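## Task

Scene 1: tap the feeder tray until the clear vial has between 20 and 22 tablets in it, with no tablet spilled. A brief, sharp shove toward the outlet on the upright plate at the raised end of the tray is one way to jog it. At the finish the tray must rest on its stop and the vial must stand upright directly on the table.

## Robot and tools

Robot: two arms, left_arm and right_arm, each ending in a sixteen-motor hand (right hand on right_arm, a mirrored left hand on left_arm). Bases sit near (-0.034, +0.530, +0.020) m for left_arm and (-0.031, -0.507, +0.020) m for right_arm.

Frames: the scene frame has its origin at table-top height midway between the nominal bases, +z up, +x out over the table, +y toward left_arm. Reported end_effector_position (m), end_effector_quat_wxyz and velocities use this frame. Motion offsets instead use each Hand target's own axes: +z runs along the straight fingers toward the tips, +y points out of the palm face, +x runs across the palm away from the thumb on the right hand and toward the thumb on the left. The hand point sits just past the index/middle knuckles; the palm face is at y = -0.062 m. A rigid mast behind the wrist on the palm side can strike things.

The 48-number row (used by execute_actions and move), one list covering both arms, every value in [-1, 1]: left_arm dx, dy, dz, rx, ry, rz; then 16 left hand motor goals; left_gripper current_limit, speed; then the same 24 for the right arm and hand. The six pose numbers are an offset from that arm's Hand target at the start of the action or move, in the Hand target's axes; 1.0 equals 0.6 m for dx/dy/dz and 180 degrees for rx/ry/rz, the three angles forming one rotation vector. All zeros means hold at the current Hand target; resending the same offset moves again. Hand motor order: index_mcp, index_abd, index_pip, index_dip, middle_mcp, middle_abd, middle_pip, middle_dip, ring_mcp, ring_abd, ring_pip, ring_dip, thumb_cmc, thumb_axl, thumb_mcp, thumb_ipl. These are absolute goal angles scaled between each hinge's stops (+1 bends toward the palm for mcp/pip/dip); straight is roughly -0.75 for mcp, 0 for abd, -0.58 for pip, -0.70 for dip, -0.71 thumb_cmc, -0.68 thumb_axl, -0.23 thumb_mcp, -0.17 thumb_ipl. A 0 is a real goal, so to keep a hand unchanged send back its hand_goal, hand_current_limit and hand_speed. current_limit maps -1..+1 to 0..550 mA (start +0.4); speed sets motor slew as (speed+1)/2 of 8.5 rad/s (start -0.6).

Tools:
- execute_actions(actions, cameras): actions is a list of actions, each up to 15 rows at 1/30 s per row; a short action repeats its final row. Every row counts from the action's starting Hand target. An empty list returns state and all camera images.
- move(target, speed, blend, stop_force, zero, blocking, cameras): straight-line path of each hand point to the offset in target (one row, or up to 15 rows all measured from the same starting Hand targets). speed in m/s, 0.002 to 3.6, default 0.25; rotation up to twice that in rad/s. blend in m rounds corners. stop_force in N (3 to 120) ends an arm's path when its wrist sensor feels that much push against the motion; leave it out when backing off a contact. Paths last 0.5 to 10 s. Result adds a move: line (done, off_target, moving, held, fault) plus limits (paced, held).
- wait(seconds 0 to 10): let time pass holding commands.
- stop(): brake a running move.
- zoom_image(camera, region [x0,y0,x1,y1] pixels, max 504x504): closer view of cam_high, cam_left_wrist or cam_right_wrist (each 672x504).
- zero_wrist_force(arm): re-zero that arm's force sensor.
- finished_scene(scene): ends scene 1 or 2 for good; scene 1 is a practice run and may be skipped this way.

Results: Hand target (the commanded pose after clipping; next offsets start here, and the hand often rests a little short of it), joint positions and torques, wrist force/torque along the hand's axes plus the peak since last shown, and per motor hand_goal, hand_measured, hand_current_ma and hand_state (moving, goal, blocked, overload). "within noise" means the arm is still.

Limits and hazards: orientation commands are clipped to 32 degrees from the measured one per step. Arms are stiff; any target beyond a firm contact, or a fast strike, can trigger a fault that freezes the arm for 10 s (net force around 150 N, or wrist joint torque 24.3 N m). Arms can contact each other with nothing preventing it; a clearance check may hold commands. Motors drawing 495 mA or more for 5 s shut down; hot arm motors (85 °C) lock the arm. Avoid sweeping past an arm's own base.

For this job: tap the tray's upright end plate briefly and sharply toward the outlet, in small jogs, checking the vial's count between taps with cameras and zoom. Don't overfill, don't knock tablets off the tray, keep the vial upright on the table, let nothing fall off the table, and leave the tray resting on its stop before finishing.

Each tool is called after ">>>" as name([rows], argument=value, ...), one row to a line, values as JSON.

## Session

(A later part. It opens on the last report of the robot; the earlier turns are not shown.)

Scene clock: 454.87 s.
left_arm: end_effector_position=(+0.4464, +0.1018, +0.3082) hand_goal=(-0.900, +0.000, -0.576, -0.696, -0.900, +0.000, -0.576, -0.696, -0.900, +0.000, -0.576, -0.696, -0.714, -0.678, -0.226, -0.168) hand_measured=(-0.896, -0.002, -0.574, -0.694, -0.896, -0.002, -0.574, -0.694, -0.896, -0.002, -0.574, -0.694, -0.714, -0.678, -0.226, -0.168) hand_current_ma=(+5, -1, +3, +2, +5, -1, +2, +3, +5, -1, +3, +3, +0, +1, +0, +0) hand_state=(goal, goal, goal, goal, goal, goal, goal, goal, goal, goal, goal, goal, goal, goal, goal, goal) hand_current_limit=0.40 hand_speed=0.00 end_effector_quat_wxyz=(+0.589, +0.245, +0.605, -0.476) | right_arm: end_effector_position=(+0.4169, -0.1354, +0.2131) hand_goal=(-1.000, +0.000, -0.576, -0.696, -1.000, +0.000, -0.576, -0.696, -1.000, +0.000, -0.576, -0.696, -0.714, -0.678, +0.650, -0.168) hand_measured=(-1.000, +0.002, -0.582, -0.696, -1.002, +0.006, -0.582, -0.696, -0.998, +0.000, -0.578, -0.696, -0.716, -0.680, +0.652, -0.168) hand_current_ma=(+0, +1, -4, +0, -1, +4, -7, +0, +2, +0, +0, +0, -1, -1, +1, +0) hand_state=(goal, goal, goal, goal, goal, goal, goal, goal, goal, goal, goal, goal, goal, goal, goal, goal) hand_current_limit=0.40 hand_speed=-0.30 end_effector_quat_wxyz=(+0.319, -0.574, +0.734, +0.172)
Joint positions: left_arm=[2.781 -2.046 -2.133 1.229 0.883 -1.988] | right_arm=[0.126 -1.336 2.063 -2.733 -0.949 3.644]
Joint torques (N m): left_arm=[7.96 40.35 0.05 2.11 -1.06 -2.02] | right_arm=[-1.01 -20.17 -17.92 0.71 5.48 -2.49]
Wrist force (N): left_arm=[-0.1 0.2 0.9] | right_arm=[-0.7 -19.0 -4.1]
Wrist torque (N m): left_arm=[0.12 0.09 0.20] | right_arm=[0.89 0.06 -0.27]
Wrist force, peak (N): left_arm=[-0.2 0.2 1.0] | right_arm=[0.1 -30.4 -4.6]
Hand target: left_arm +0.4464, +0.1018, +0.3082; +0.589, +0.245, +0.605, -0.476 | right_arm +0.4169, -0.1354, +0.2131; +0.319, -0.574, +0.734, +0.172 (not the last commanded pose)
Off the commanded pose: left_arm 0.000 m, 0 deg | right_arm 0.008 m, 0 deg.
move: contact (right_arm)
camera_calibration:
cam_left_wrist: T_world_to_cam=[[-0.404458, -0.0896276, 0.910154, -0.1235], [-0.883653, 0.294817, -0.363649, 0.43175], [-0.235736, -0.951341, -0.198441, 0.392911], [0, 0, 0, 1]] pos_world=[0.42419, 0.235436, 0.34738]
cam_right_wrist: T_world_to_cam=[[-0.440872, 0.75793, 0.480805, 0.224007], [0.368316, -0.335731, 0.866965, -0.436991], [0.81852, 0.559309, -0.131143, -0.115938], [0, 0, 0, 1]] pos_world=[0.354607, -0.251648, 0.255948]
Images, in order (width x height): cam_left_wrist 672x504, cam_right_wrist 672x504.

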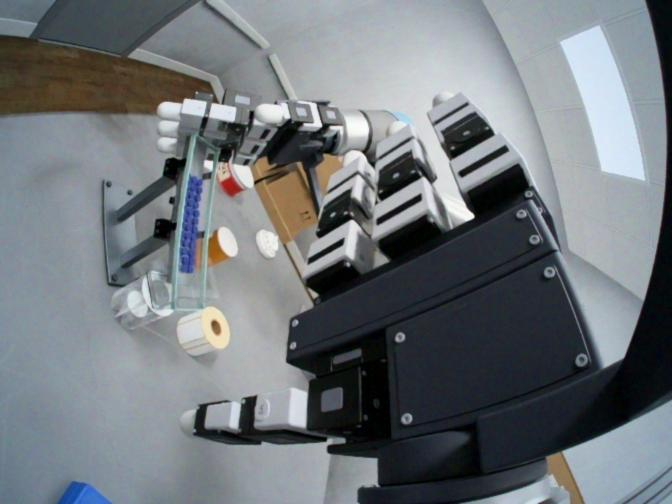

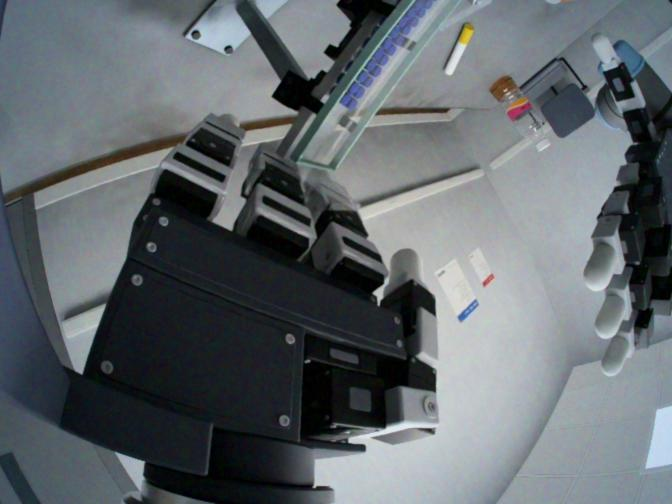

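>>> move(target=[0,0,0,0,0,0,-0.9,0,-0.576,-0.696,-0.9,0,-0.576,-0.696,-0.9,0,-0.576,-0.696,-0.714,-0.678,-0.226,-0.168,0.4,0.0,0,-0.0206,-0.0067,0,0,0,-1,0,-0.576,-0.696,-1,0,-0.576,-0.696,-1,0,-0.576,-0.696,-0.714,-0.678,0.65,-0.168,0.4,-0.3], speed=0.05)

>>> execute_actions([
  [[0,0,0,0,0,0,-0.9,0,-0.576,-0.696,-0.9,0,-0.576,-0.696,-0.9,0,-0.576,-0.696,-0.714,-0.678,-0.226,-0.168,0.4,0.0,0,0.0174,0.00567,0,0,0,-1,0,-0.576,-0.696,-1,0,-0.576,-0.696,-1,0,-0.576,-0.696,-0.714,-0.678,0.65,-0.168,0.4,-0.3],[0,0,0,0,0,0,-0.9,0,-0.576,-0.696,-0.9,0,-0.576,-0.696,-0.9,0,-0.576,-0.696,-0.714,-0.678,-0.226,-0.168,0.4,0.0,0,0.0174,0.00567,0,0,0,-1,0,-0.576,-0.696,-1,0,-0.576,-0.696,-1,0,-0.576,-0.696,-0.714,-0.678,0.65,-0.168,0.4,-0.3],[0,0,0,0,0,0,-0.9,0,-0.576,-0.696,-0.9,0,-0.576,-0.696,-0.9,0,-0.576,-0.696,-0.714,-0.678,-0.226,-0.168,0.4,0.0,0,0.0174,0.00567,0,0,0,-1,0,-0.576,-0.696,-1,0,-0.576,-0.696,-1,0,-0.576,-0.696,-0.714,-0.678,0.65,-0.168,0.4,-0.3],[0,0,0,0,0,0,-0.9,0,-0.576,-0.696,-0.9,0,-0.576,-0.696,-0.9,0,-0.576,-0.696,-0.714,-0.678,-0.226,-0.168,0.4,0.0,0,0.0174,0.00567,0,0,0,-1,0,-0.576,-0.696,-1,0,-0.576,-0.696,-1,0,-0.576,-0.696,-0.714,-0.678,0.65,-0.168,0.4,-0.3],[0,0,0,0,0,0,-0.9,0,-0.576,-0.696,-0.9,0,-0.576,-0.696,-0.9,0,-0.576,-0.696,-0.714,-0.678,-0.226,-0.168,0.4,0.0,0,0,0,0,0,0,-1,0,-0.576,-0.696,-1,0,-0.576,-0.696,-1,0,-0.576,-0.696,-0.714,-0.678,0.65,-0.168,0.4,-0.3]],
], cameras=["cam_left_wrist", "cam_right_wrist"])

>>> zoom_image(camera="cam_left_wrist", region=[140, 70, 280, 210])

>>> zoom_image(camera="cam_left_wrist", region=[100, 190, 240, 330])

Scene clock: 471.13 s.
left_arm: end_effector_position=(+0.4464, +0.1018, +0.3082) hand_goal=(-0.900, +0.000, -0.576, -0.696, -0.900, +0.000, -0.576, -0.696, -0.900, +0.000, -0.576, -0.696, -0.714, -0.678, -0.226, -0.168) hand_measured=(-0.896, -0.002, -0.574, -0.694, -0.896, -0.002, -0.574, -0.694, -0.896, -0.002, -0.574, -0.694, -0.714, -0.678, -0.226, -0.168) hand_current_ma=(+5, -1, +3, +2, +5, -1, +2, +3, +5, -1, +3, +3, +0, +1, +0, +0) hand_state=(goal, goal, goal, goal, goal, goal, goal, goal, goal, goal, goal, goal, goal, goal, goal, goal) hand_current_limit=0.40 hand_speed=0.00 end_effector_quat_wxyz=(+0.589, +0.245, +0.605, -0.476) | right_arm: end_effector_position=(+0.4275, -0.1414, +0.2174) hand_goal=(-1.000, +0.000, -0.576, -0.696, -1.000, +0.000, -0.576, -0.696, -1.000, +0.000, -0.576, -0.696, -0.714, -0.678, +0.650, -0.168) hand_measured=(-0.998, +0.002, -0.578, -0.696, -0.998, +0.004, -0.578, -0.696, -0.998, +0.000, -0.578, -0.696, -0.716, -0.680, +0.652, -0.168) hand_current_ma=(+1, +1, -1, +0, +1, +3, -1, +0, +2, +0, +0, +0, -1, -1, +1, +0) hand_state=(goal, goal, goal, goal, goal, goal, goal, goal, goal, goal, goal, goal, goal, goal, goal, goal) hand_current_limit=0.40 hand_speed=-0.30 end_effector_quat_wxyz=(+0.319, -0.574, +0.734, +0.172)
Joint positions: left_arm=[2.781 -2.046 -2.133 1.229 0.883 -1.988] | right_arm=[0.111 -1.33 2.037 -2.704 -0.943 3.628]
Joint torques (N m): left_arm=[8.74 38.97 -1.05 2.03 -1.02 -1.73] | right_arm=[-9.72 -23.18 -26.36 -1.1 3.58 -2.58]
Wrist force (N): left_arm=[-0.3 0.1 0.8] | right_arm=[-1.4 -1.0 -2.4]
Wrist torque (N m): left_arm=[0.11 0.10 0.20] | right_arm=[0.07 0.01 0.09]
Wrist force, peak (N): left_arm=[-0.2 0.1 1.1] | right_arm=[-0.7 -19.2 -4.3]
Hand target: left_arm +0.4464, +0.1018, +0.3082; +0.589, +0.245, +0.605, -0.476 | right_arm +0.4276, -0.1414, +0.2175; +0.319, -0.574, +0.734, +0.172
Off the commanded pose: left_arm 0.000 m, 0 deg | right_arm 0.000 m, 0 deg.
move: done

Scene clock: 471.83 s.
left_arm: end_effector_position=(+0.4464, +0.1018, +0.3082) hand_goal=(-0.900, +0.000, -0.576, -0.696, -0.900, +0.000, -0.576, -0.696, -0.900, +0.000, -0.576, -0.696, -0.714, -0.678, -0.226, -0.168) hand_measured=(-0.896, -0.002, -0.574, -0.694, -0.896, -0.002, -0.574, -0.694, -0.896, -0.002, -0.574, -0.694, -0.714, -0.678, -0.226, -0.168) hand_current_ma=(+5, -1, +3, +2, +5, -1, +2, +3, +5, -1, +3, +3, +0, +1, +0, +0) hand_state=(goal, goal, goal, goal, goal, goal, goal, goal, goal, goal, goal, goal, goal, goal, goal, goal) hand_current_limit=0.40 hand_speed=0.00 end_effector_quat_wxyz=(+0.589, +0.245, +0.605, -0.476) | right_arm: end_effector_position=(+0.4275, -0.1414, +0.2175) hand_goal=(-1.000, +0.000, -0.576, -0.696, -1.000, +0.000, -0.576, -0.696, -1.000, +0.000, -0.576, -0.696, -0.714, -0.678, +0.650, -0.168) hand_measured=(-0.998, +0.002, -0.578, -0.696, -0.998, +0.002, -0.578, -0.696, -0.996, +0.000, -0.576, -0.696, -0.716, -0.678, +0.652, -0.168) hand_current_ma=(+1, +1, -1, +0, +1, +1, -1, +0, +3, +0, +0, +0, -1, +0, +1, +0) hand_state=(goal, goal, goal, goal, goal, goal, goal, goal, goal, goal, goal, goal, goal, goal, goal, goal) hand_current_limit=0.40 hand_speed=-0.30 end_effector_quat_wxyz=(+0.319, -0.574, +0.734, +0.172)
Joint positions: left_arm=[2.781 -2.046 -2.133 1.229 0.883 -1.988] | right_arm=[0.111 -1.33 2.037 -2.704 -0.943 3.628]
Joint torques (N m): left_arm=[7.78 39.87 -1.43 2.04 -0.89 -1.91] | right_arm=[-8.86 -22.38 -25.69 -1.15 3.55 -2.43]
Wrist force (N): left_arm=[-0.3 0.1 0.7] | right_arm=[-1.4 -1.1 -2.3]
Wrist torque (N m): left_arm=[0.12 0.11 0.19] | right_arm=[0.06 0.01 0.09]
Wrist force, peak (N): left_arm=[-0.1 -0.1 0.9] | right_arm=[-1.7 -5.1 -4.8]
Hand target: left_arm +0.4464, +0.1018, +0.3082; +0.589, +0.245, +0.605, -0.476 | right_arm +0.4276, -0.1414, +0.2175; +0.319, -0.574, +0.734, +0.172
Off the commanded pose: left_arm 0.000 m, 0 deg | right_arm 0.000 m, 0 deg.
camera_calibration:
cam_left_wrist: T_world_to_cam=[[-0.404458, -0.0896276, 0.910154, -0.1235], [-0.883653, 0.294817, -0.363649, 0.43175], [-0.235736, -0.951341, -0.198441, 0.392911], [0, 0, 0, 1]] pos_world=[0.42419, 0.235436, 0.34738]
cam_right_wrist: T_world_to_cam=[[-0.440872, 0.75793, 0.480805, 0.231157], [0.368316, -0.335731, 0.866965, -0.446761], [0.81852, 0.559309, -0.131143, -0.120763], [0, 0, 0, 1]] pos_world=[0.365307, -0.257648, 0.260348]
Images, in order (width x height): cam_left_wrist 672x504, cam_right_wrist 672x504.

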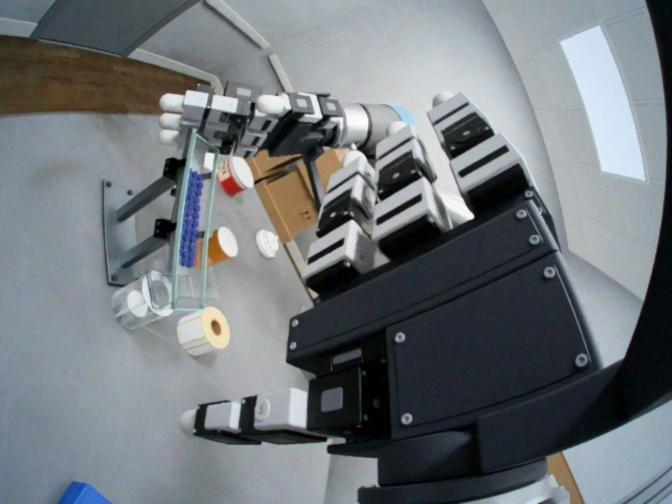

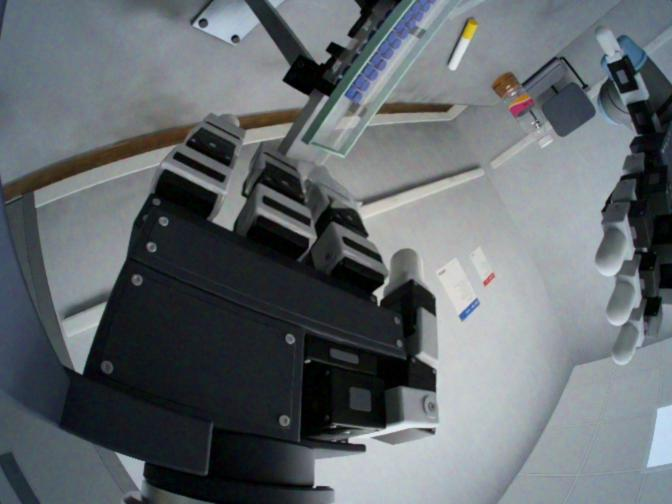

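Scaled by 3.600 from the camera's 672x504 image, which has a finer 960x720 frame.

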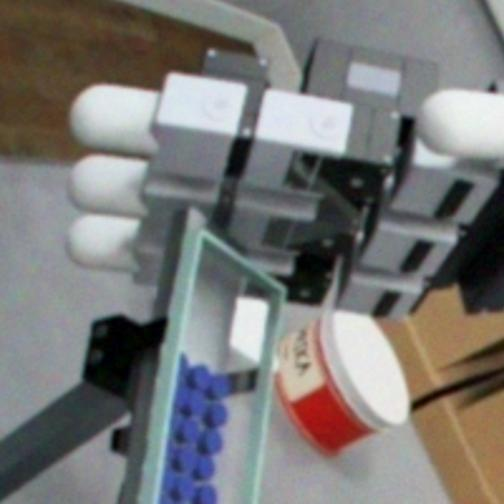

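Scaled by 3.600 from the camera's 672x504 image, which has a finer 960x720 frame.

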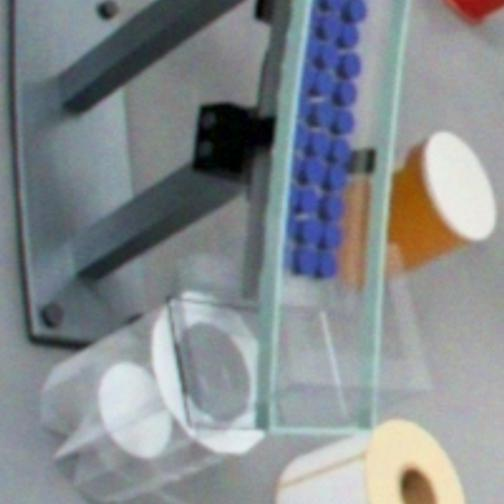

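>>> execute_actions([
  [[0,0,0,0,0,0,-0.9,0,-0.576,-0.696,-0.9,0,-0.576,-0.696,-0.9,0,-0.576,-0.696,-0.714,-0.678,-0.226,-0.168,0.4,0.0,0,0.0174,0.00567,0,0,0,-1,0,-0.576,-0.696,-1,0,-0.576,-0.696,-1,0,-0.576,-0.696,-0.714,-0.678,0.65,-0.168,0.4,-0.3],[0,0,0,0,0,0,-0.9,0,-0.576,-0.696,-0.9,0,-0.576,-0.696,-0.9,0,-0.576,-0.696,-0.714,-0.678,-0.226,-0.168,0.4,0.0,0,0.0174,0.00567,0,0,0,-1,0,-0.576,-0.696,-1,0,-0.576,-0.696,-1,0,-0.576,-0.696,-0.714,-0.678,0.65,-0.168,0.4,-0.3],[0,0,0,0,0,0,-0.9,0,-0.576,-0.696,-0.9,0,-0.576,-0.696,-0.9,0,-0.576,-0.696,-0.714,-0.678,-0.226,-0.168,0.4,0.0,0,0.0174,0.00567,0,0,0,-1,0,-0.576,-0.696,-1,0,-0.576,-0.696,-1,0,-0.576,-0.696,-0.714,-0.678,0.65,-0.168,0.4,-0.3],[0,0,0,0,0,0,-0.9,0,-0.576,-0.696,-0.9,0,-0.576,-0.696,-0.9,0,-0.576,-0.696,-0.714,-0.678,-0.226,-0.168,0.4,0.0,0,0.0174,0.00567,0,0,0,-1,0,-0.576,-0.696,-1,0,-0.576,-0.696,-1,0,-0.576,-0.696,-0.714,-0.678,0.65,-0.168,0.4,-0.3],[0,0,0,0,0,0,-0.9,0,-0.576,-0.696,-0.9,0,-0.576,-0.696,-0.9,0,-0.576,-0.696,-0.714,-0.678,-0.226,-0.168,0.4,0.0,0,0,0,0,0,0,-1,0,-0.576,-0.696,-1,0,-0.576,-0.696,-1,0,-0.576,-0.696,-0.714,-0.678,0.65,-0.168,0.4,-0.3]],
  [[0,0,0,0,0,0,-0.9,0,-0.576,-0.696,-0.9,0,-0.576,-0.696,-0.9,0,-0.576,-0.696,-0.714,-0.678,-0.226,-0.168,0.4,0.0,0,0.0174,0.00567,0,0,0,-1,0,-0.576,-0.696,-1,0,-0.576,-0.696,-1,0,-0.576,-0.696,-0.714,-0.678,0.65,-0.168,0.4,-0.3],[0,0,0,0,0,0,-0.9,0,-0.576,-0.696,-0.9,0,-0.576,-0.696,-0.9,0,-0.576,-0.696,-0.714,-0.678,-0.226,-0.168,0.4,0.0,0,0.0174,0.00567,0,0,0,-1,0,-0.576,-0.696,-1,0,-0.576,-0.696,-1,0,-0.576,-0.696,-0.714,-0.678,0.65,-0.168,0.4,-0.3],[0,0,0,0,0,0,-0.9,0,-0.576,-0.696,-0.9,0,-0.576,-0.696,-0.9,0,-0.576,-0.696,-0.714,-0.678,-0.226,-0.168,0.4,0.0,0,0.0174,0.00567,0,0,0,-1,0,-0.576,-0.696,-1,0,-0.576,-0.696,-1,0,-0.576,-0.696,-0.714,-0.678,0.65,-0.168,0.4,-0.3],[0,0,0,0,0,0,-0.9,0,-0.576,-0.696,-0.9,0,-0.576,-0.696,-0.9,0,-0.576,-0.696,-0.714,-0.678,-0.226,-0.168,0.4,0.0,0,0.0174,0.00567,0,0,0,-1,0,-0.576,-0.696,-1,0,-0.576,-0.696,-1,0,-0.576,-0.696,-0.714,-0.678,0.65,-0.168,0.4,-0.3],[0,0,0,0,0,0,-0.9,0,-0.576,-0.696,-0.9,0,-0.576,-0.696,-0.9,0,-0.576,-0.696,-0.714,-0.678,-0.226,-0.168,0.4,0.0,0,0,0,0,0,0,-1,0,-0.576,-0.696,-1,0,-0.576,-0.696,-1,0,-0.576,-0.696,-0.714,-0.678,0.65,-0.168,0.4,-0.3]],
], cameras=["cam_left_wrist"])

>>> zoom_image(camera="cam_left_wrist", region=[100, 190, 240, 330])

Scene clock: 493.23 s.
left_arm: end_effector_position=(+0.4464, +0.1018, +0.3082) hand_goal=(-0.900, +0.000, -0.576, -0.696, -0.900, +0.000, -0.576, -0.696, -0.900, +0.000, -0.576, -0.696, -0.714, -0.678, -0.226, -0.168) hand_measured=(-0.896, -0.002, -0.574, -0.694, -0.896, -0.002, -0.574, -0.694, -0.896, -0.002, -0.574, -0.694, -0.714, -0.678, -0.226, -0.168) hand_current_ma=(+5, -1, +3, +2, +5, -1, +2, +3, +5, -1, +3, +3, +0, +1, +0, +0) hand_state=(goal, goal, goal, goal, goal, goal, goal, goal, goal, goal, goal, goal, goal, goal, goal, goal) hand_current_limit=0.40 hand_speed=0.00 end_effector_quat_wxyz=(+0.589, +0.245, +0.605, -0.476) | right_arm: end_effector_position=(+0.4275, -0.1414, +0.2175) hand_goal=(-1.000, +0.000, -0.576, -0.696, -1.000, +0.000, -0.576, -0.696, -1.000, +0.000, -0.576, -0.696, -0.714, -0.678, +0.650, -0.168) hand_measured=(-0.998, +0.002, -0.578, -0.696, -0.998, +0.000, -0.578, -0.696, -0.996, +0.000, -0.576, -0.696, -0.714, -0.678, +0.652, -0.168) hand_current_ma=(+1, +1, -1, +0, +1, +0, -1, +0, +4, +0, +0, +0, +0, +0, +1, +0) hand_state=(goal, goal, goal, goal, goal, goal, goal, goal, goal, goal, goal, goal, goal, goal, goal, goal) hand_current_limit=0.40 hand_speed=-0.30 end_effector_quat_wxyz=(+0.319, -0.574, +0.734, +0.172)
Joint positions: left_arm=[2.781 -2.046 -2.133 1.229 0.883 -1.988] | right_arm=[0.111 -1.33 2.037 -2.704 -0.943 3.628]
Joint torques (N m): left_arm=[8 40.28 -1.27 2.06 -1.03 -1.99] | right_arm=[-8.91 -22.94 -25.89 -1.12 3.52 -2.43]
Wrist force (N): left_arm=[-0.3 -0.2 0.6] | right_arm=[-1.2 -0.9 -2.4]
Wrist torque (N m): left_arm=[0.09 0.10 0.20] | right_arm=[0.07 -0.01 0.11]
Wrist force, peak (N): left_arm=[-0.3 -0.1 1.0] | right_arm=[-2.0 -5.0 -4.6]
Hand target: left_arm +0.4464, +0.1018, +0.3082; +0.589, +0.245, +0.605, -0.476 | right_arm +0.4276, -0.1414, +0.2175; +0.319, -0.574, +0.734, +0.172
Off the commanded pose: left_arm 0.000 m, 0 deg | right_arm 0.000 m, 0 deg.
camera_calibration:
cam_left_wrist: T_world_to_cam=[[-0.404458, -0.0896276, 0.910154, -0.1235], [-0.883653, 0.294817, -0.363649, 0.43175], [-0.235736, -0.951341, -0.198441, 0.392911], [0, 0, 0, 1]] pos_world=[0.42419, 0.235436, 0.34738]
Images, in order (width x height): cam_left_wrist 672x504.

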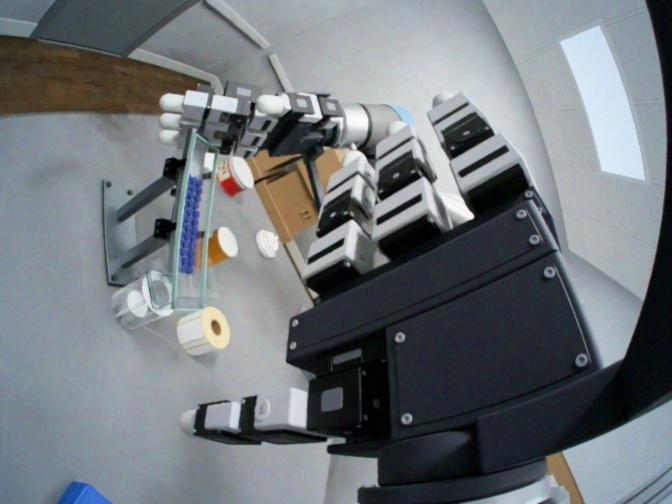

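Scaled by 3.600 from the camera's 672x504 image, which has a finer 960x720 frame.

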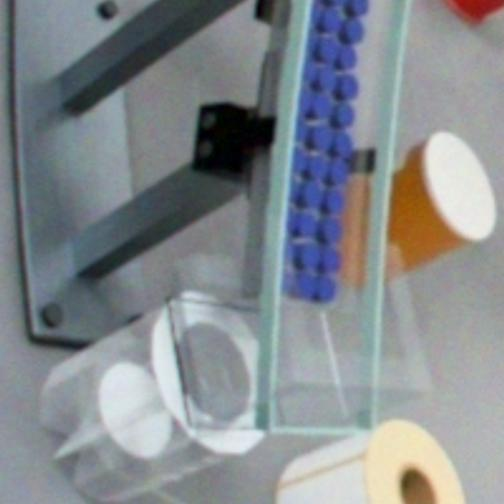

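>>> execute_actions([
  [[0,0,0,0,0,0,-0.9,0,-0.576,-0.696,-0.9,0,-0.576,-0.696,-0.9,0,-0.576,-0.696,-0.714,-0.678,-0.226,-0.168,0.4,0.0,0,0.0174,0.00567,0,0,0,-1,0,-0.576,-0.696,-1,0,-0.576,-0.696,-1,0,-0.576,-0.696,-0.714,-0.678,0.65,-0.168,0.4,-0.3],[0,0,0,0,0,0,-0.9,0,-0.576,-0.696,-0.9,0,-0.576,-0.696,-0.9,0,-0.576,-0.696,-0.714,-0.678,-0.226,-0.168,0.4,0.0,0,0.0174,0.00567,0,0,0,-1,0,-0.576,-0.696,-1,0,-0.576,-0.696,-1,0,-0.576,-0.696,-0.714,-0.678,0.65,-0.168,0.4,-0.3],[0,0,0,0,0,0,-0.9,0,-0.576,-0.696,-0.9,0,-0.576,-0.696,-0.9,0,-0.576,-0.696,-0.714,-0.678,-0.226,-0.168,0.4,0.0,0,0.0174,0.00567,0,0,0,-1,0,-0.576,-0.696,-1,0,-0.576,-0.696,-1,0,-0.576,-0.696,-0.714,-0.678,0.65,-0.168,0.4,-0.3],[0,0,0,0,0,0,-0.9,0,-0.576,-0.696,-0.9,0,-0.576,-0.696,-0.9,0,-0.576,-0.696,-0.714,-0.678,-0.226,-0.168,0.4,0.0,0,0.0174,0.00567,0,0,0,-1,0,-0.576,-0.696,-1,0,-0.576,-0.696,-1,0,-0.576,-0.696,-0.714,-0.678,0.65,-0.168,0.4,-0.3],[0,0,0,0,0,0,-0.9,0,-0.576,-0.696,-0.9,0,-0.576,-0.696,-0.9,0,-0.576,-0.696,-0.714,-0.678,-0.226,-0.168,0.4,0.0,0,0,0,0,0,0,-1,0,-0.576,-0.696,-1,0,-0.576,-0.696,-1,0,-0.576,-0.696,-0.714,-0.678,0.65,-0.168,0.4,-0.3]],
], cameras=["cam_left_wrist"])

>>> zoom_image(camera="cam_left_wrist", region=[100, 230, 220, 350])

Scene clock: 505.67 s.
left_arm: end_effector_position=(+0.4464, +0.1018, +0.3082) hand_goal=(-0.900, +0.000, -0.576, -0.696, -0.900, +0.000, -0.576, -0.696, -0.900, +0.000, -0.576, -0.696, -0.714, -0.678, -0.226, -0.168) hand_measured=(-0.896, -0.002, -0.574, -0.694, -0.896, -0.002, -0.574, -0.694, -0.896, -0.002, -0.574, -0.694, -0.714, -0.678, -0.226, -0.168) hand_current_ma=(+5, -1, +3, +2, +5, -1, +2, +3, +5, -1, +3, +3, +0, +1, +0, +0) hand_state=(goal, goal, goal, goal, goal, goal, goal, goal, goal, goal, goal, goal, goal, goal, goal, goal) hand_current_limit=0.40 hand_speed=0.00 end_effector_quat_wxyz=(+0.589, +0.245, +0.605, -0.476) | right_arm: end_effector_position=(+0.4275, -0.1414, +0.2175) hand_goal=(-1.000, +0.000, -0.576, -0.696, -1.000, +0.000, -0.576, -0.696, -1.000, +0.000, -0.576, -0.696, -0.714, -0.678, +0.650, -0.168) hand_measured=(-0.998, +0.002, -0.578, -0.696, -0.998, +0.000, -0.578, -0.696, -0.996, +0.000, -0.576, -0.696, -0.714, -0.678, +0.652, -0.168) hand_current_ma=(+1, +1, -1, +0, +1, +0, -1, +0, +4, +0, +0, +0, +0, +0, +1, +0) hand_state=(goal, goal, goal, goal, goal, goal, goal, goal, goal, goal, goal, goal, goal, goal, goal, goal) hand_current_limit=0.40 hand_speed=-0.30 end_effector_quat_wxyz=(+0.319, -0.574, +0.734, +0.172)
Joint positions: left_arm=[2.781 -2.046 -2.133 1.229 0.883 -1.988] | right_arm=[0.111 -1.33 2.037 -2.704 -0.943 3.628]
Joint torques (N m): left_arm=[7.78 39.42 0.45 2.08 -1.31 -1.94] | right_arm=[-9.62 -22.46 -25.97 -1.24 3.6 -2.44]
Wrist force (N): left_arm=[-0.1 0.1 0.8] | right_arm=[-1.5 -1.1 -2.5]
Wrist torque (N m): left_arm=[0.11 0.09 0.21] | right_arm=[0.07 0.04 0.07]
Wrist force, peak (N): left_arm=[-0.1 0.1 1.0] | right_arm=[-1.9 -4.9 -4.6]
Hand target: left_arm +0.4464, +0.1018, +0.3082; +0.589, +0.245, +0.605, -0.476 | right_arm +0.4276, -0.1414, +0.2175; +0.319, -0.574, +0.734, +0.172
Off the commanded pose: left_arm 0.000 m, 0 deg | right_arm 0.000 m, 0 deg.
camera_calibration:
cam_left_wrist: T_world_to_cam=[[-0.404458, -0.0896276, 0.910154, -0.1235], [-0.883653, 0.294817, -0.363649, 0.43175], [-0.235736, -0.951341, -0.198441, 0.392911], [0, 0, 0, 1]] pos_world=[0.42419, 0.235436, 0.34738]
Images, in order (width x height): cam_left_wrist 672x504.

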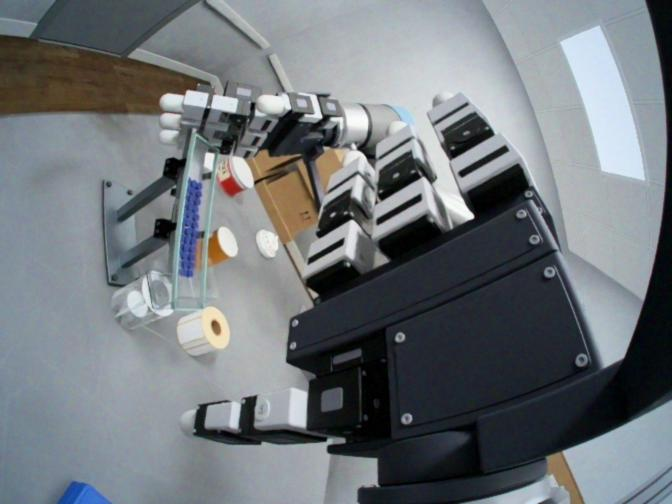

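Scaled by 4.200 from the camera's 672x504 image, which has a finer 960x720 frame.

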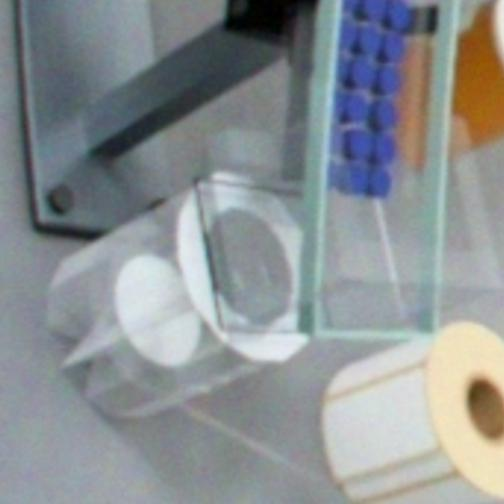

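>>> execute_actions([
  [[0,0,0,0,0,0,-0.9,0,-0.576,-0.696,-0.9,0,-0.576,-0.696,-0.9,0,-0.576,-0.696,-0.714,-0.678,-0.226,-0.168,0.4,0.0,0,0.0174,0.00567,0,0,0,-1,0,-0.576,-0.696,-1,0,-0.576,-0.696,-1,0,-0.576,-0.696,-0.714,-0.678,0.65,-0.168,0.4,-0.3],[0,0,0,0,0,0,-0.9,0,-0.576,-0.696,-0.9,0,-0.576,-0.696,-0.9,0,-0.576,-0.696,-0.714,-0.678,-0.226,-0.168,0.4,0.0,0,0.0174,0.00567,0,0,0,-1,0,-0.576,-0.696,-1,0,-0.576,-0.696,-1,0,-0.576,-0.696,-0.714,-0.678,0.65,-0.168,0.4,-0.3],[0,0,0,0,0,0,-0.9,0,-0.576,-0.696,-0.9,0,-0.576,-0.696,-0.9,0,-0.576,-0.696,-0.714,-0.678,-0.226,-0.168,0.4,0.0,0,0.0174,0.00567,0,0,0,-1,0,-0.576,-0.696,-1,0,-0.576,-0.696,-1,0,-0.576,-0.696,-0.714,-0.678,0.65,-0.168,0.4,-0.3],[0,0,0,0,0,0,-0.9,0,-0.576,-0.696,-0.9,0,-0.576,-0.696,-0.9,0,-0.576,-0.696,-0.714,-0.678,-0.226,-0.168,0.4,0.0,0,0.0174,0.00567,0,0,0,-1,0,-0.576,-0.696,-1,0,-0.576,-0.696,-1,0,-0.576,-0.696,-0.714,-0.678,0.65,-0.168,0.4,-0.3],[0,0,0,0,0,0,-0.9,0,-0.576,-0.696,-0.9,0,-0.576,-0.696,-0.9,0,-0.576,-0.696,-0.714,-0.678,-0.226,-0.168,0.4,0.0,0,0,0,0,0,0,-1,0,-0.576,-0.696,-1,0,-0.576,-0.696,-1,0,-0.576,-0.696,-0.714,-0.678,0.65,-0.168,0.4,-0.3]],
], cameras=["cam_left_wrist"])

>>> zoom_image(camera="cam_left_wrist", region=[100, 230, 220, 350])

>>> execute_actions([
  [[0,0,0,0,0,0,-0.9,0,-0.576,-0.696,-0.9,0,-0.576,-0.696,-0.9,0,-0.576,-0.696,-0.714,-0.678,-0.226,-0.168,0.4,0.0,0,0.0174,0.00567,0,0,0,-1,0,-0.576,-0.696,-1,0,-0.576,-0.696,-1,0,-0.576,-0.696,-0.714,-0.678,0.65,-0.168,0.4,-0.3],[0,0,0,0,0,0,-0.9,0,-0.576,-0.696,-0.9,0,-0.576,-0.696,-0.9,0,-0.576,-0.696,-0.714,-0.678,-0.226,-0.168,0.4,0.0,0,0.0174,0.00567,0,0,0,-1,0,-0.576,-0.696,-1,0,-0.576,-0.696,-1,0,-0.576,-0.696,-0.714,-0.678,0.65,-0.168,0.4,-0.3],[0,0,0,0,0,0,-0.9,0,-0.576,-0.696,-0.9,0,-0.576,-0.696,-0.9,0,-0.576,-0.696,-0.714,-0.678,-0.226,-0.168,0.4,0.0,0,0.0174,0.00567,0,0,0,-1,0,-0.576,-0.696,-1,0,-0.576,-0.696,-1,0,-0.576,-0.696,-0.714,-0.678,0.65,-0.168,0.4,-0.3],[0,0,0,0,0,0,-0.9,0,-0.576,-0.696,-0.9,0,-0.576,-0.696,-0.9,0,-0.576,-0.696,-0.714,-0.678,-0.226,-0.168,0.4,0.0,0,0.0174,0.00567,0,0,0,-1,0,-0.576,-0.696,-1,0,-0.576,-0.696,-1,0,-0.576,-0.696,-0.714,-0.678,0.65,-0.168,0.4,-0.3],[0,0,0,0,0,0,-0.9,0,-0.576,-0.696,-0.9,0,-0.576,-0.696,-0.9,0,-0.576,-0.696,-0.714,-0.678,-0.226,-0.168,0.4,0.0,0,0,0,0,0,0,-1,0,-0.576,-0.696,-1,0,-0.576,-0.696,-1,0,-0.576,-0.696,-0.714,-0.678,0.65,-0.168,0.4,-0.3]],
], cameras=["cam_left_wrist"])

>>> zoom_image(camera="cam_left_wrist", region=[100, 230, 220, 350])

Scene clock: 527.67 s.
left_arm: end_effector_position=(+0.4464, +0.1018, +0.3082) hand_goal=(-0.900, +0.000, -0.576, -0.696, -0.900, +0.000, -0.576, -0.696, -0.900, +0.000, -0.576, -0.696, -0.714, -0.678, -0.226, -0.168) hand_measured=(-0.896, -0.002, -0.574, -0.694, -0.896, -0.002, -0.574, -0.694, -0.896, -0.002, -0.574, -0.694, -0.714, -0.678, -0.226, -0.168) hand_current_ma=(+5, -1, +3, +2, +5, -1, +2, +3, +5, -1, +3, +3, +0, +1, +0, +0) hand_state=(goal, goal, goal, goal, goal, goal, goal, goal, goal, goal, goal, goal, goal, goal, goal, goal) hand_current_limit=0.40 hand_speed=0.00 end_effector_quat_wxyz=(+0.589, +0.245, +0.605, -0.476) | right_arm: end_effector_position=(+0.4275, -0.1414, +0.2175) hand_goal=(-1.000, +0.000, -0.576, -0.696, -1.000, +0.000, -0.576, -0.696, -1.000, +0.000, -0.576, -0.696, -0.714, -0.678, +0.650, -0.168) hand_measured=(-0.998, +0.002, -0.578, -0.696, -0.998, +0.000, -0.578, -0.696, -0.996, +0.000, -0.576, -0.696, -0.714, -0.678, +0.652, -0.168) hand_current_ma=(+1, +1, -1, +0, +1, +0, -1, +0, +4, +0, +0, +0, +0, +0, +1, +0) hand_state=(goal, goal, goal, goal, goal, goal, goal, goal, goal, goal, goal, goal, goal, goal, goal, goal) hand_current_limit=0.40 hand_speed=-0.30 end_effector_quat_wxyz=(+0.319, -0.574, +0.734, +0.172)
Joint positions: left_arm=[2.781 -2.046 -2.133 1.229 0.883 -1.988] | right_arm=[0.111 -1.33 2.037 -2.704 -0.943 3.628]
Joint torques (N m): left_arm=[7.93 38.82 -1.07 2.04 -1.1 -1.93] | right_arm=[-9.45 -22.38 -25.69 -1.21 3.59 -2.41]
Wrist force (N): left_arm=[-0.1 0.0 0.8] | right_arm=[-1.5 -1.0 -2.3]
Wrist torque (N m): left_arm=[0.10 0.08 0.22] | right_arm=[0.06 0.03 0.08]
Wrist force, peak (N): left_arm=[-0.3 -0.1 1.0] | right_arm=[-2.0 -5.0 -4.9]
Hand target: left_arm +0.4464, +0.1018, +0.3082; +0.589, +0.245, +0.605, -0.476 | right_arm +0.4276, -0.1414, +0.2175; +0.319, -0.574, +0.734, +0.172
Off the commanded pose: left_arm 0.000 m, 0 deg | right_arm 0.000 m, 0 deg.
camera_calibration:
cam_left_wrist: T_world_to_cam=[[-0.404458, -0.0896276, 0.910154, -0.1235], [-0.883653, 0.294817, -0.363649, 0.43175], [-0.235736, -0.951341, -0.198441, 0.392911], [0, 0, 0, 1]] pos_world=[0.42419, 0.235436, 0.34738]
Images, in order (width x height): cam_left_wrist 672x504.

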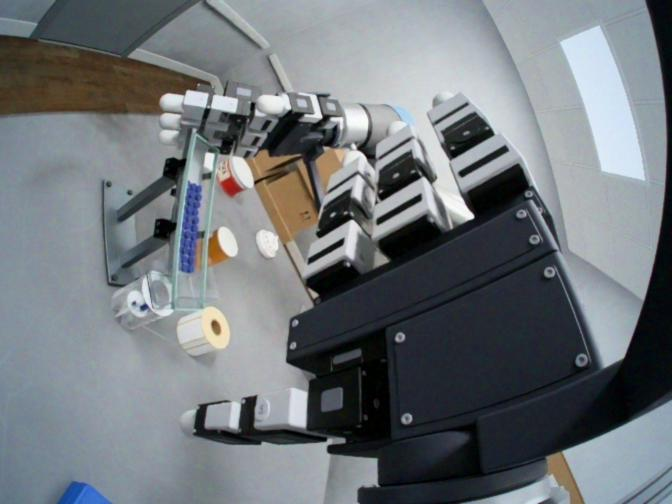

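Scaled by 4.200 from the camera's 672x504 image, which has a finer 960x720 frame.

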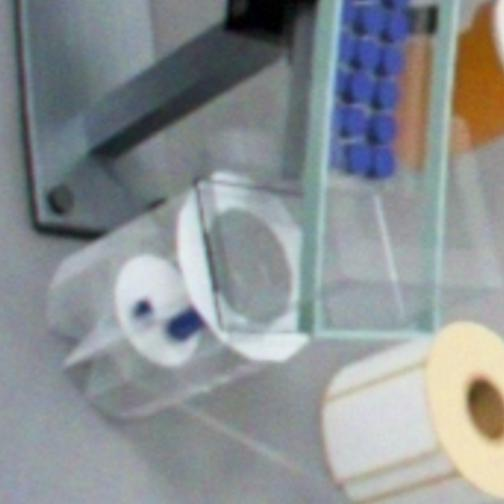

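Scene clock: 528.37 s.
left_arm: end_effector_position=(+0.4464, +0.1018, +0.3082) hand_goal=(-0.900, +0.000, -0.576, -0.696, -0.900, +0.000, -0.576, -0.696, -0.900, +0.000, -0.576, -0.696, -0.714, -0.678, -0.226, -0.168) hand_measured=(-0.896, -0.002, -0.574, -0.694, -0.896, -0.002, -0.574, -0.694, -0.896, -0.002, -0.574, -0.694, -0.714, -0.678, -0.226, -0.168) hand_current_ma=(+5, -1, +3, +2, +5, -1, +2, +3, +5, -1, +3, +3, +0, +1, +0, +0) hand_state=(goal, goal, goal, goal, goal, goal, goal, goal, goal, goal, goal, goal, goal, goal, goal, goal) hand_current_limit=0.40 hand_speed=0.00 end_effector_quat_wxyz=(+0.589, +0.245, +0.605, -0.476) | right_arm: end_effector_position=(+0.4275, -0.1414, +0.2175) hand_goal=(-1.000, +0.000, -0.576, -0.696, -1.000, +0.000, -0.576, -0.696, -1.000, +0.000, -0.576, -0.696, -0.714, -0.678, +0.650, -0.168) hand_measured=(-0.998, +0.002, -0.578, -0.696, -0.998, +0.000, -0.578, -0.696, -0.996, +0.000, -0.576, -0.696, -0.714, -0.678, +0.652, -0.168) hand_current_ma=(+1, +1, -1, +0, +1, +0, -1, +0, +4, +0, +0, +0, +0, +0, +2, +0) hand_state=(goal, goal, goal, goal, goal, goal, goal, goal, goal, goal, goal, goal, goal, goal, goal, goal) hand_current_limit=0.40 hand_speed=-0.30 end_effector_quat_wxyz=(+0.319, -0.574, +0.734, +0.172)
Joint positions: left_arm=[2.781 -2.046 -2.133 1.229 0.883 -1.988] | right_arm=[0.111 -1.33 2.037 -2.704 -0.943 3.628]
Joint torques (N m): left_arm=[7.9 40.75 -1.38 1.99 -1.15 -1.63] | right_arm=[-9.47 -23.42 -26.26 -1.16 3.49 -2.52]
Wrist force (N): left_arm=[-0.3 -0.1 0.7] | right_arm=[-1.3 -0.9 -2.5]
Wrist torque (N m): left_arm=[0.09 0.10 0.21] | right_arm=[0.09 0.00 0.10]
Wrist force, peak (N): left_arm=[-0.3 0.2 0.9] | right_arm=[-2.0 -5.1 -4.5]
Hand target: left_arm +0.4464, +0.1018, +0.3082; +0.589, +0.245, +0.605, -0.476 | right_arm +0.4276, -0.1414, +0.2175; +0.319, -0.574, +0.734, +0.172
Off the commanded pose: left_arm 0.000 m, 0 deg | right_arm 0.000 m, 0 deg.
camera_calibration:
cam_left_wrist: T_world_to_cam=[[-0.404458, -0.0896276, 0.910154, -0.1235], [-0.883653, 0.294817, -0.363649, 0.43175], [-0.235736, -0.951341, -0.198441, 0.392911], [0, 0, 0, 1]] pos_world=[0.42419, 0.235436, 0.34738]
Images, in order (width x height): cam_left_wrist 672x504.

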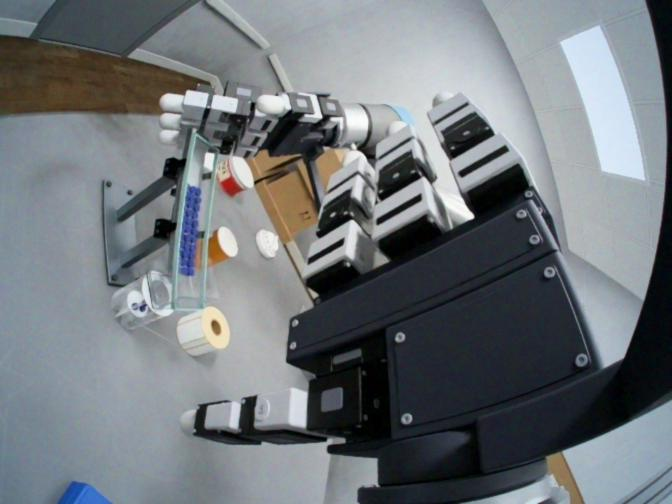

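Scaled by 4.200 from the camera's 672x504 image, which has a finer 960x720 frame.

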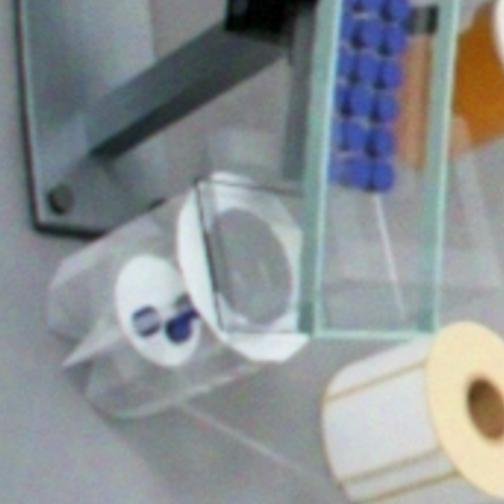

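>>> execute_actions([
  [[0,0,0,0,0,0,-0.9,0,-0.576,-0.696,-0.9,0,-0.576,-0.696,-0.9,0,-0.576,-0.696,-0.714,-0.678,-0.226,-0.168,0.4,0.0,0,0.0174,0.00567,0,0,0,-1,0,-0.576,-0.696,-1,0,-0.576,-0.696,-1,0,-0.576,-0.696,-0.714,-0.678,0.65,-0.168,0.4,-0.3]],
  [[0,0,0,0,0,0,-0.9,0,-0.576,-0.696,-0.9,0,-0.576,-0.696,-0.9,0,-0.576,-0.696,-0.714,-0.678,-0.226,-0.168,0.4,0.0,0,-0.0174,-0.00567,0,0,0,-1,0,-0.576,-0.696,-1,0,-0.576,-0.696,-1,0,-0.576,-0.696,-0.714,-0.678,0.65,-0.168,0.4,-0.3]],
], cameras=["cam_left_wrist"])

>>> zoom_image(camera="cam_left_wrist", region=[100, 230, 220, 350])

Scene clock: 540.10 s.
left_arm: end_effector_position=(+0.4464, +0.1018, +0.3082) hand_goal=(-0.900, +0.000, -0.576, -0.696, -0.900, +0.000, -0.576, -0.696, -0.900, +0.000, -0.576, -0.696, -0.714, -0.678, -0.226, -0.168) hand_measured=(-0.896, -0.002, -0.574, -0.694, -0.896, -0.002, -0.574, -0.694, -0.896, -0.002, -0.574, -0.694, -0.714, -0.678, -0.226, -0.168) hand_current_ma=(+5, -1, +3, +2, +5, -1, +2, +3, +5, -1, +3, +3, +0, +1, +0, +0) hand_state=(goal, goal, goal, goal, goal, goal, goal, goal, goal, goal, goal, goal, goal, goal, goal, goal) hand_current_limit=0.40 hand_speed=0.00 end_effector_quat_wxyz=(+0.589, +0.245, +0.605, -0.476) | right_arm: end_effector_position=(+0.4276, -0.1414, +0.2175) hand_goal=(-1.000, +0.000, -0.576, -0.696, -1.000, +0.000, -0.576, -0.696, -1.000, +0.000, -0.576, -0.696, -0.714, -0.678, +0.650, -0.168) hand_measured=(-0.998, +0.002, -0.578, -0.696, -0.998, +0.000, -0.578, -0.696, -0.994, +0.000, -0.576, -0.696, -0.714, -0.678, +0.652, -0.168) hand_current_ma=(+1, +1, -1, +0, +1, +0, -1, +0, +5, +0, +0, +0, +0, +0, +2, +0) hand_state=(goal, goal, goal, goal, goal, goal, goal, goal, goal, goal, goal, goal, goal, goal, goal, goal) hand_current_limit=0.40 hand_speed=-0.30 end_effector_quat_wxyz=(+0.319, -0.574, +0.734, +0.172)
Joint positions: left_arm=[2.781 -2.046 -2.133 1.229 0.883 -1.988] | right_arm=[0.111 -1.33 2.037 -2.704 -0.943 3.628]
Joint torques (N m): left_arm=[7.94 40.47 0.45 2.07 -1.04 -1.92] | right_arm=[-9.47 -22.36 -25.87 -1.18 3.61 -2.46]
Wrist force (N): left_arm=[-0.2 0.0 0.8] | right_arm=[-1.3 -1.0 -2.5]
Wrist torque (N m): left_arm=[0.11 0.09 0.21] | right_arm=[0.08 0.01 0.10]
Wrist force, peak (N): left_arm=[-0.1 0.0 1.1] | right_arm=[-2.0 -7.8 -2.9]
Hand target: left_arm +0.4464, +0.1018, +0.3082; +0.589, +0.245, +0.605, -0.476 | right_arm +0.4276, -0.1414, +0.2175; +0.319, -0.574, +0.734, +0.172
Off the commanded pose: left_arm 0.000 m, 0 deg | right_arm 0.000 m, 0 deg.
camera_calibration:
cam_left_wrist: T_world_to_cam=[[-0.404458, -0.0896276, 0.910154, -0.1235], [-0.883653, 0.294817, -0.363649, 0.43175], [-0.235736, -0.951341, -0.198441, 0.392911], [0, 0, 0, 1]] pos_world=[0.42419, 0.235436, 0.34738]
Images, in order (width x height): cam_left_wrist 672x504.

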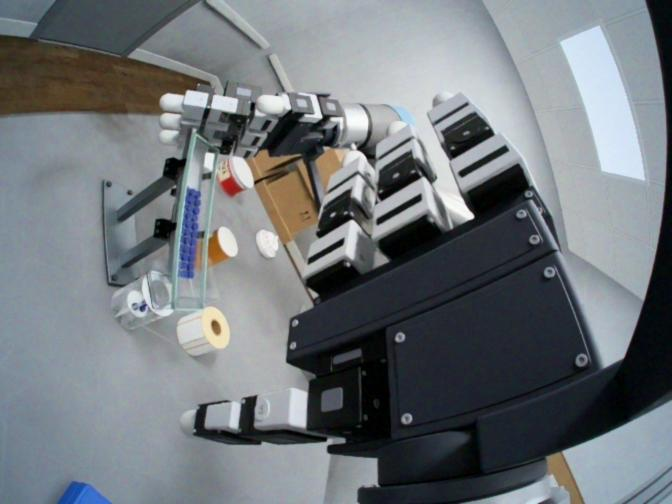

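Scaled by 4.200 from the camera's 672x504 image, which has a finer 960x720 frame.

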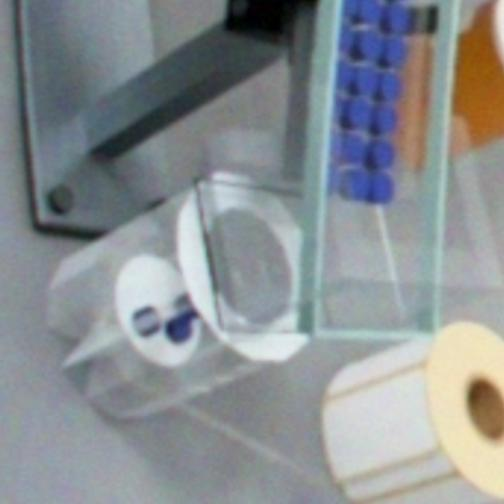

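>>> execute_actions([
  [[0,0,0,0,0,0,-0.9,0,-0.576,-0.696,-0.9,0,-0.576,-0.696,-0.9,0,-0.576,-0.696,-0.714,-0.678,-0.226,-0.168,0.4,0.0,0,0.0182,0.00592,0,0,0,-1,0,-0.576,-0.696,-1,0,-0.576,-0.696,-1,0,-0.576,-0.696,-0.714,-0.678,0.65,-0.168,0.4,-0.3]],
  [[0,0,0,0,0,0,-0.9,0,-0.576,-0.696,-0.9,0,-0.576,-0.696,-0.9,0,-0.576,-0.696,-0.714,-0.678,-0.226,-0.168,0.4,0.0,0,-0.0182,-0.00592,0,0,0,-1,0,-0.576,-0.696,-1,0,-0.576,-0.696,-1,0,-0.576,-0.696,-0.714,-0.678,0.65,-0.168,0.4,-0.3]],
  [[0,0,0,0,0,0,-0.9,0,-0.576,-0.696,-0.9,0,-0.576,-0.696,-0.9,0,-0.576,-0.696,-0.714,-0.678,-0.226,-0.168,0.4,0.0,0,0.0182,0.00592,0,0,0,-1,0,-0.576,-0.696,-1,0,-0.576,-0.696,-1,0,-0.576,-0.696,-0.714,-0.678,0.65,-0.168,0.4,-0.3]],
  [[0,0,0,0,0,0,-0.9,0,-0.576,-0.696,-0.9,0,-0.576,-0.696,-0.9,0,-0.576,-0.696,-0.714,-0.678,-0.226,-0.168,0.4,0.0,0,-0.0182,-0.00592,0,0,0,-1,0,-0.576,-0.696,-1,0,-0.576,-0.696,-1,0,-0.576,-0.696,-0.714,-0.678,0.65,-0.168,0.4,-0.3]],
], cameras=["cam_left_wrist"])

>>> zoom_image(camera="cam_left_wrist", region=[100, 230, 220, 350])

>>> zoom_image(camera="cam_left_wrist", region=[130, 160, 250, 280])

Scene clock: 551.40 s.
left_arm: end_effector_position=(+0.4464, +0.1018, +0.3082) hand_goal=(-0.900, +0.000, -0.576, -0.696, -0.900, +0.000, -0.576, -0.696, -0.900, +0.000, -0.576, -0.696, -0.714, -0.678, -0.226, -0.168) hand_measured=(-0.896, -0.002, -0.574, -0.694, -0.896, -0.002, -0.574, -0.694, -0.896, -0.002, -0.574, -0.694, -0.714, -0.678, -0.226, -0.168) hand_current_ma=(+5, -1, +3, +2, +5, -1, +2, +3, +5, -1, +3, +3, +0, +1, +0, +0) hand_state=(goal, goal, goal, goal, goal, goal, goal, goal, goal, goal, goal, goal, goal, goal, goal, goal) hand_current_limit=0.40 hand_speed=0.00 end_effector_quat_wxyz=(+0.589, +0.245, +0.605, -0.476) | right_arm: end_effector_position=(+0.4276, -0.1414, +0.2175) hand_goal=(-1.000, +0.000, -0.576, -0.696, -1.000, +0.000, -0.576, -0.696, -1.000, +0.000, -0.576, -0.696, -0.714, -0.678, +0.650, -0.168) hand_measured=(-0.998, +0.002, -0.578, -0.696, -0.998, +0.000, -0.578, -0.696, -0.994, +0.000, -0.576, -0.696, -0.714, -0.678, +0.652, -0.168) hand_current_ma=(+1, +1, -1, +0, +1, +0, -1, +0, +5, +0, +0, +0, +0, +0, +2, +0) hand_state=(goal, goal, goal, goal, goal, goal, goal, goal, goal, goal, goal, goal, goal, goal, goal, goal) hand_current_limit=0.40 hand_speed=-0.30 end_effector_quat_wxyz=(+0.319, -0.574, +0.734, +0.172)
Joint positions: left_arm=[2.781 -2.046 -2.133 1.229 0.883 -1.988] | right_arm=[0.111 -1.33 2.037 -2.704 -0.943 3.628]
Joint torques (N m): left_arm=[6.62 39.89 0.62 2.03 -1.04 -1.94] | right_arm=[-9.79 -21.92 -26.22 -1.11 3.5 -2.47]
Wrist force (N): left_arm=[-0.2 -0.1 0.9] | right_arm=[-1.4 -1.0 -2.4]
Wrist torque (N m): left_arm=[0.09 0.10 0.21] | right_arm=[0.07 0.02 0.09]
Wrist force, peak (N): left_arm=[-0.3 -0.1 1.1] | right_arm=[-2.0 -8.1 -2.8]
Hand target: left_arm +0.4464, +0.1018, +0.3082; +0.589, +0.245, +0.605, -0.476 | right_arm +0.4276, -0.1414, +0.2175; +0.319, -0.574, +0.734, +0.172
Off the commanded pose: left_arm 0.000 m, 0 deg | right_arm 0.000 m, 0 deg.
camera_calibration:
cam_left_wrist: T_world_to_cam=[[-0.404458, -0.0896276, 0.910154, -0.1235], [-0.883653, 0.294817, -0.363649, 0.43175], [-0.235736, -0.951341, -0.198441, 0.392911], [0, 0, 0, 1]] pos_world=[0.42419, 0.235436, 0.34738]
Images, in order (width x height): cam_left_wrist 672x504.

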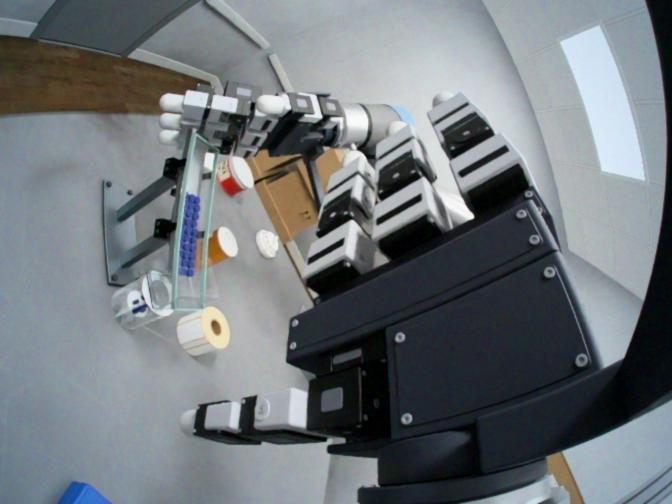

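Scaled by 4.200 from the camera's 672x504 image, which has a finer 960x720 frame.

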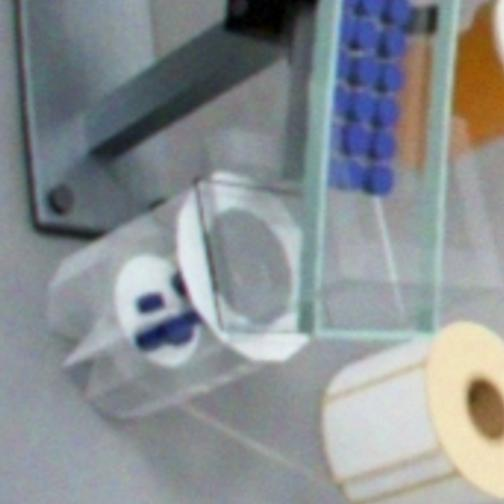

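Scaled by 4.200 from the camera's 672x504 image, which has a finer 960x720 frame.

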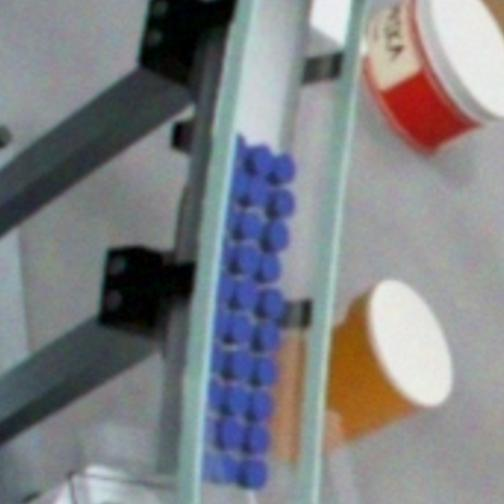

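>>> zoom_image(camera="cam_left_wrist", region=[165, 250, 215, 300])

>>> zoom_image(camera="cam_left_wrist", region=[175, 180, 225, 230])

>>> zoom_image(camera="cam_left_wrist", region=[105, 280, 155, 330])

Scaled by 10.080 from the camera's 672x504 image, which has a finer 960x720 frame.

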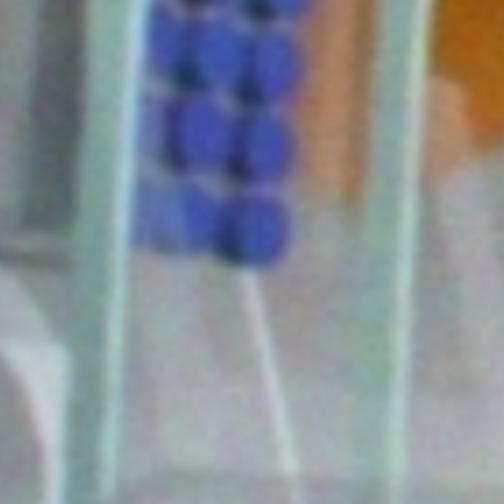

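Scaled by 10.080 from the camera's 672x504 image, which has a finer 960x720 frame.

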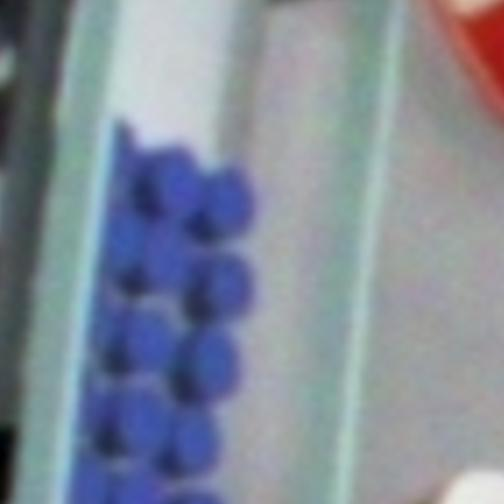

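Scaled by 10.080 from the camera's 672x504 image, which has a finer 960x720 frame.

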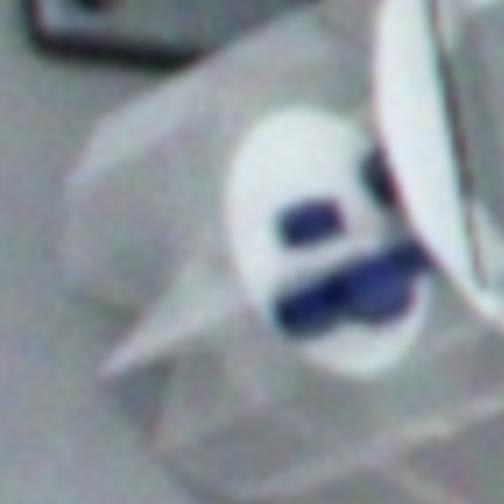

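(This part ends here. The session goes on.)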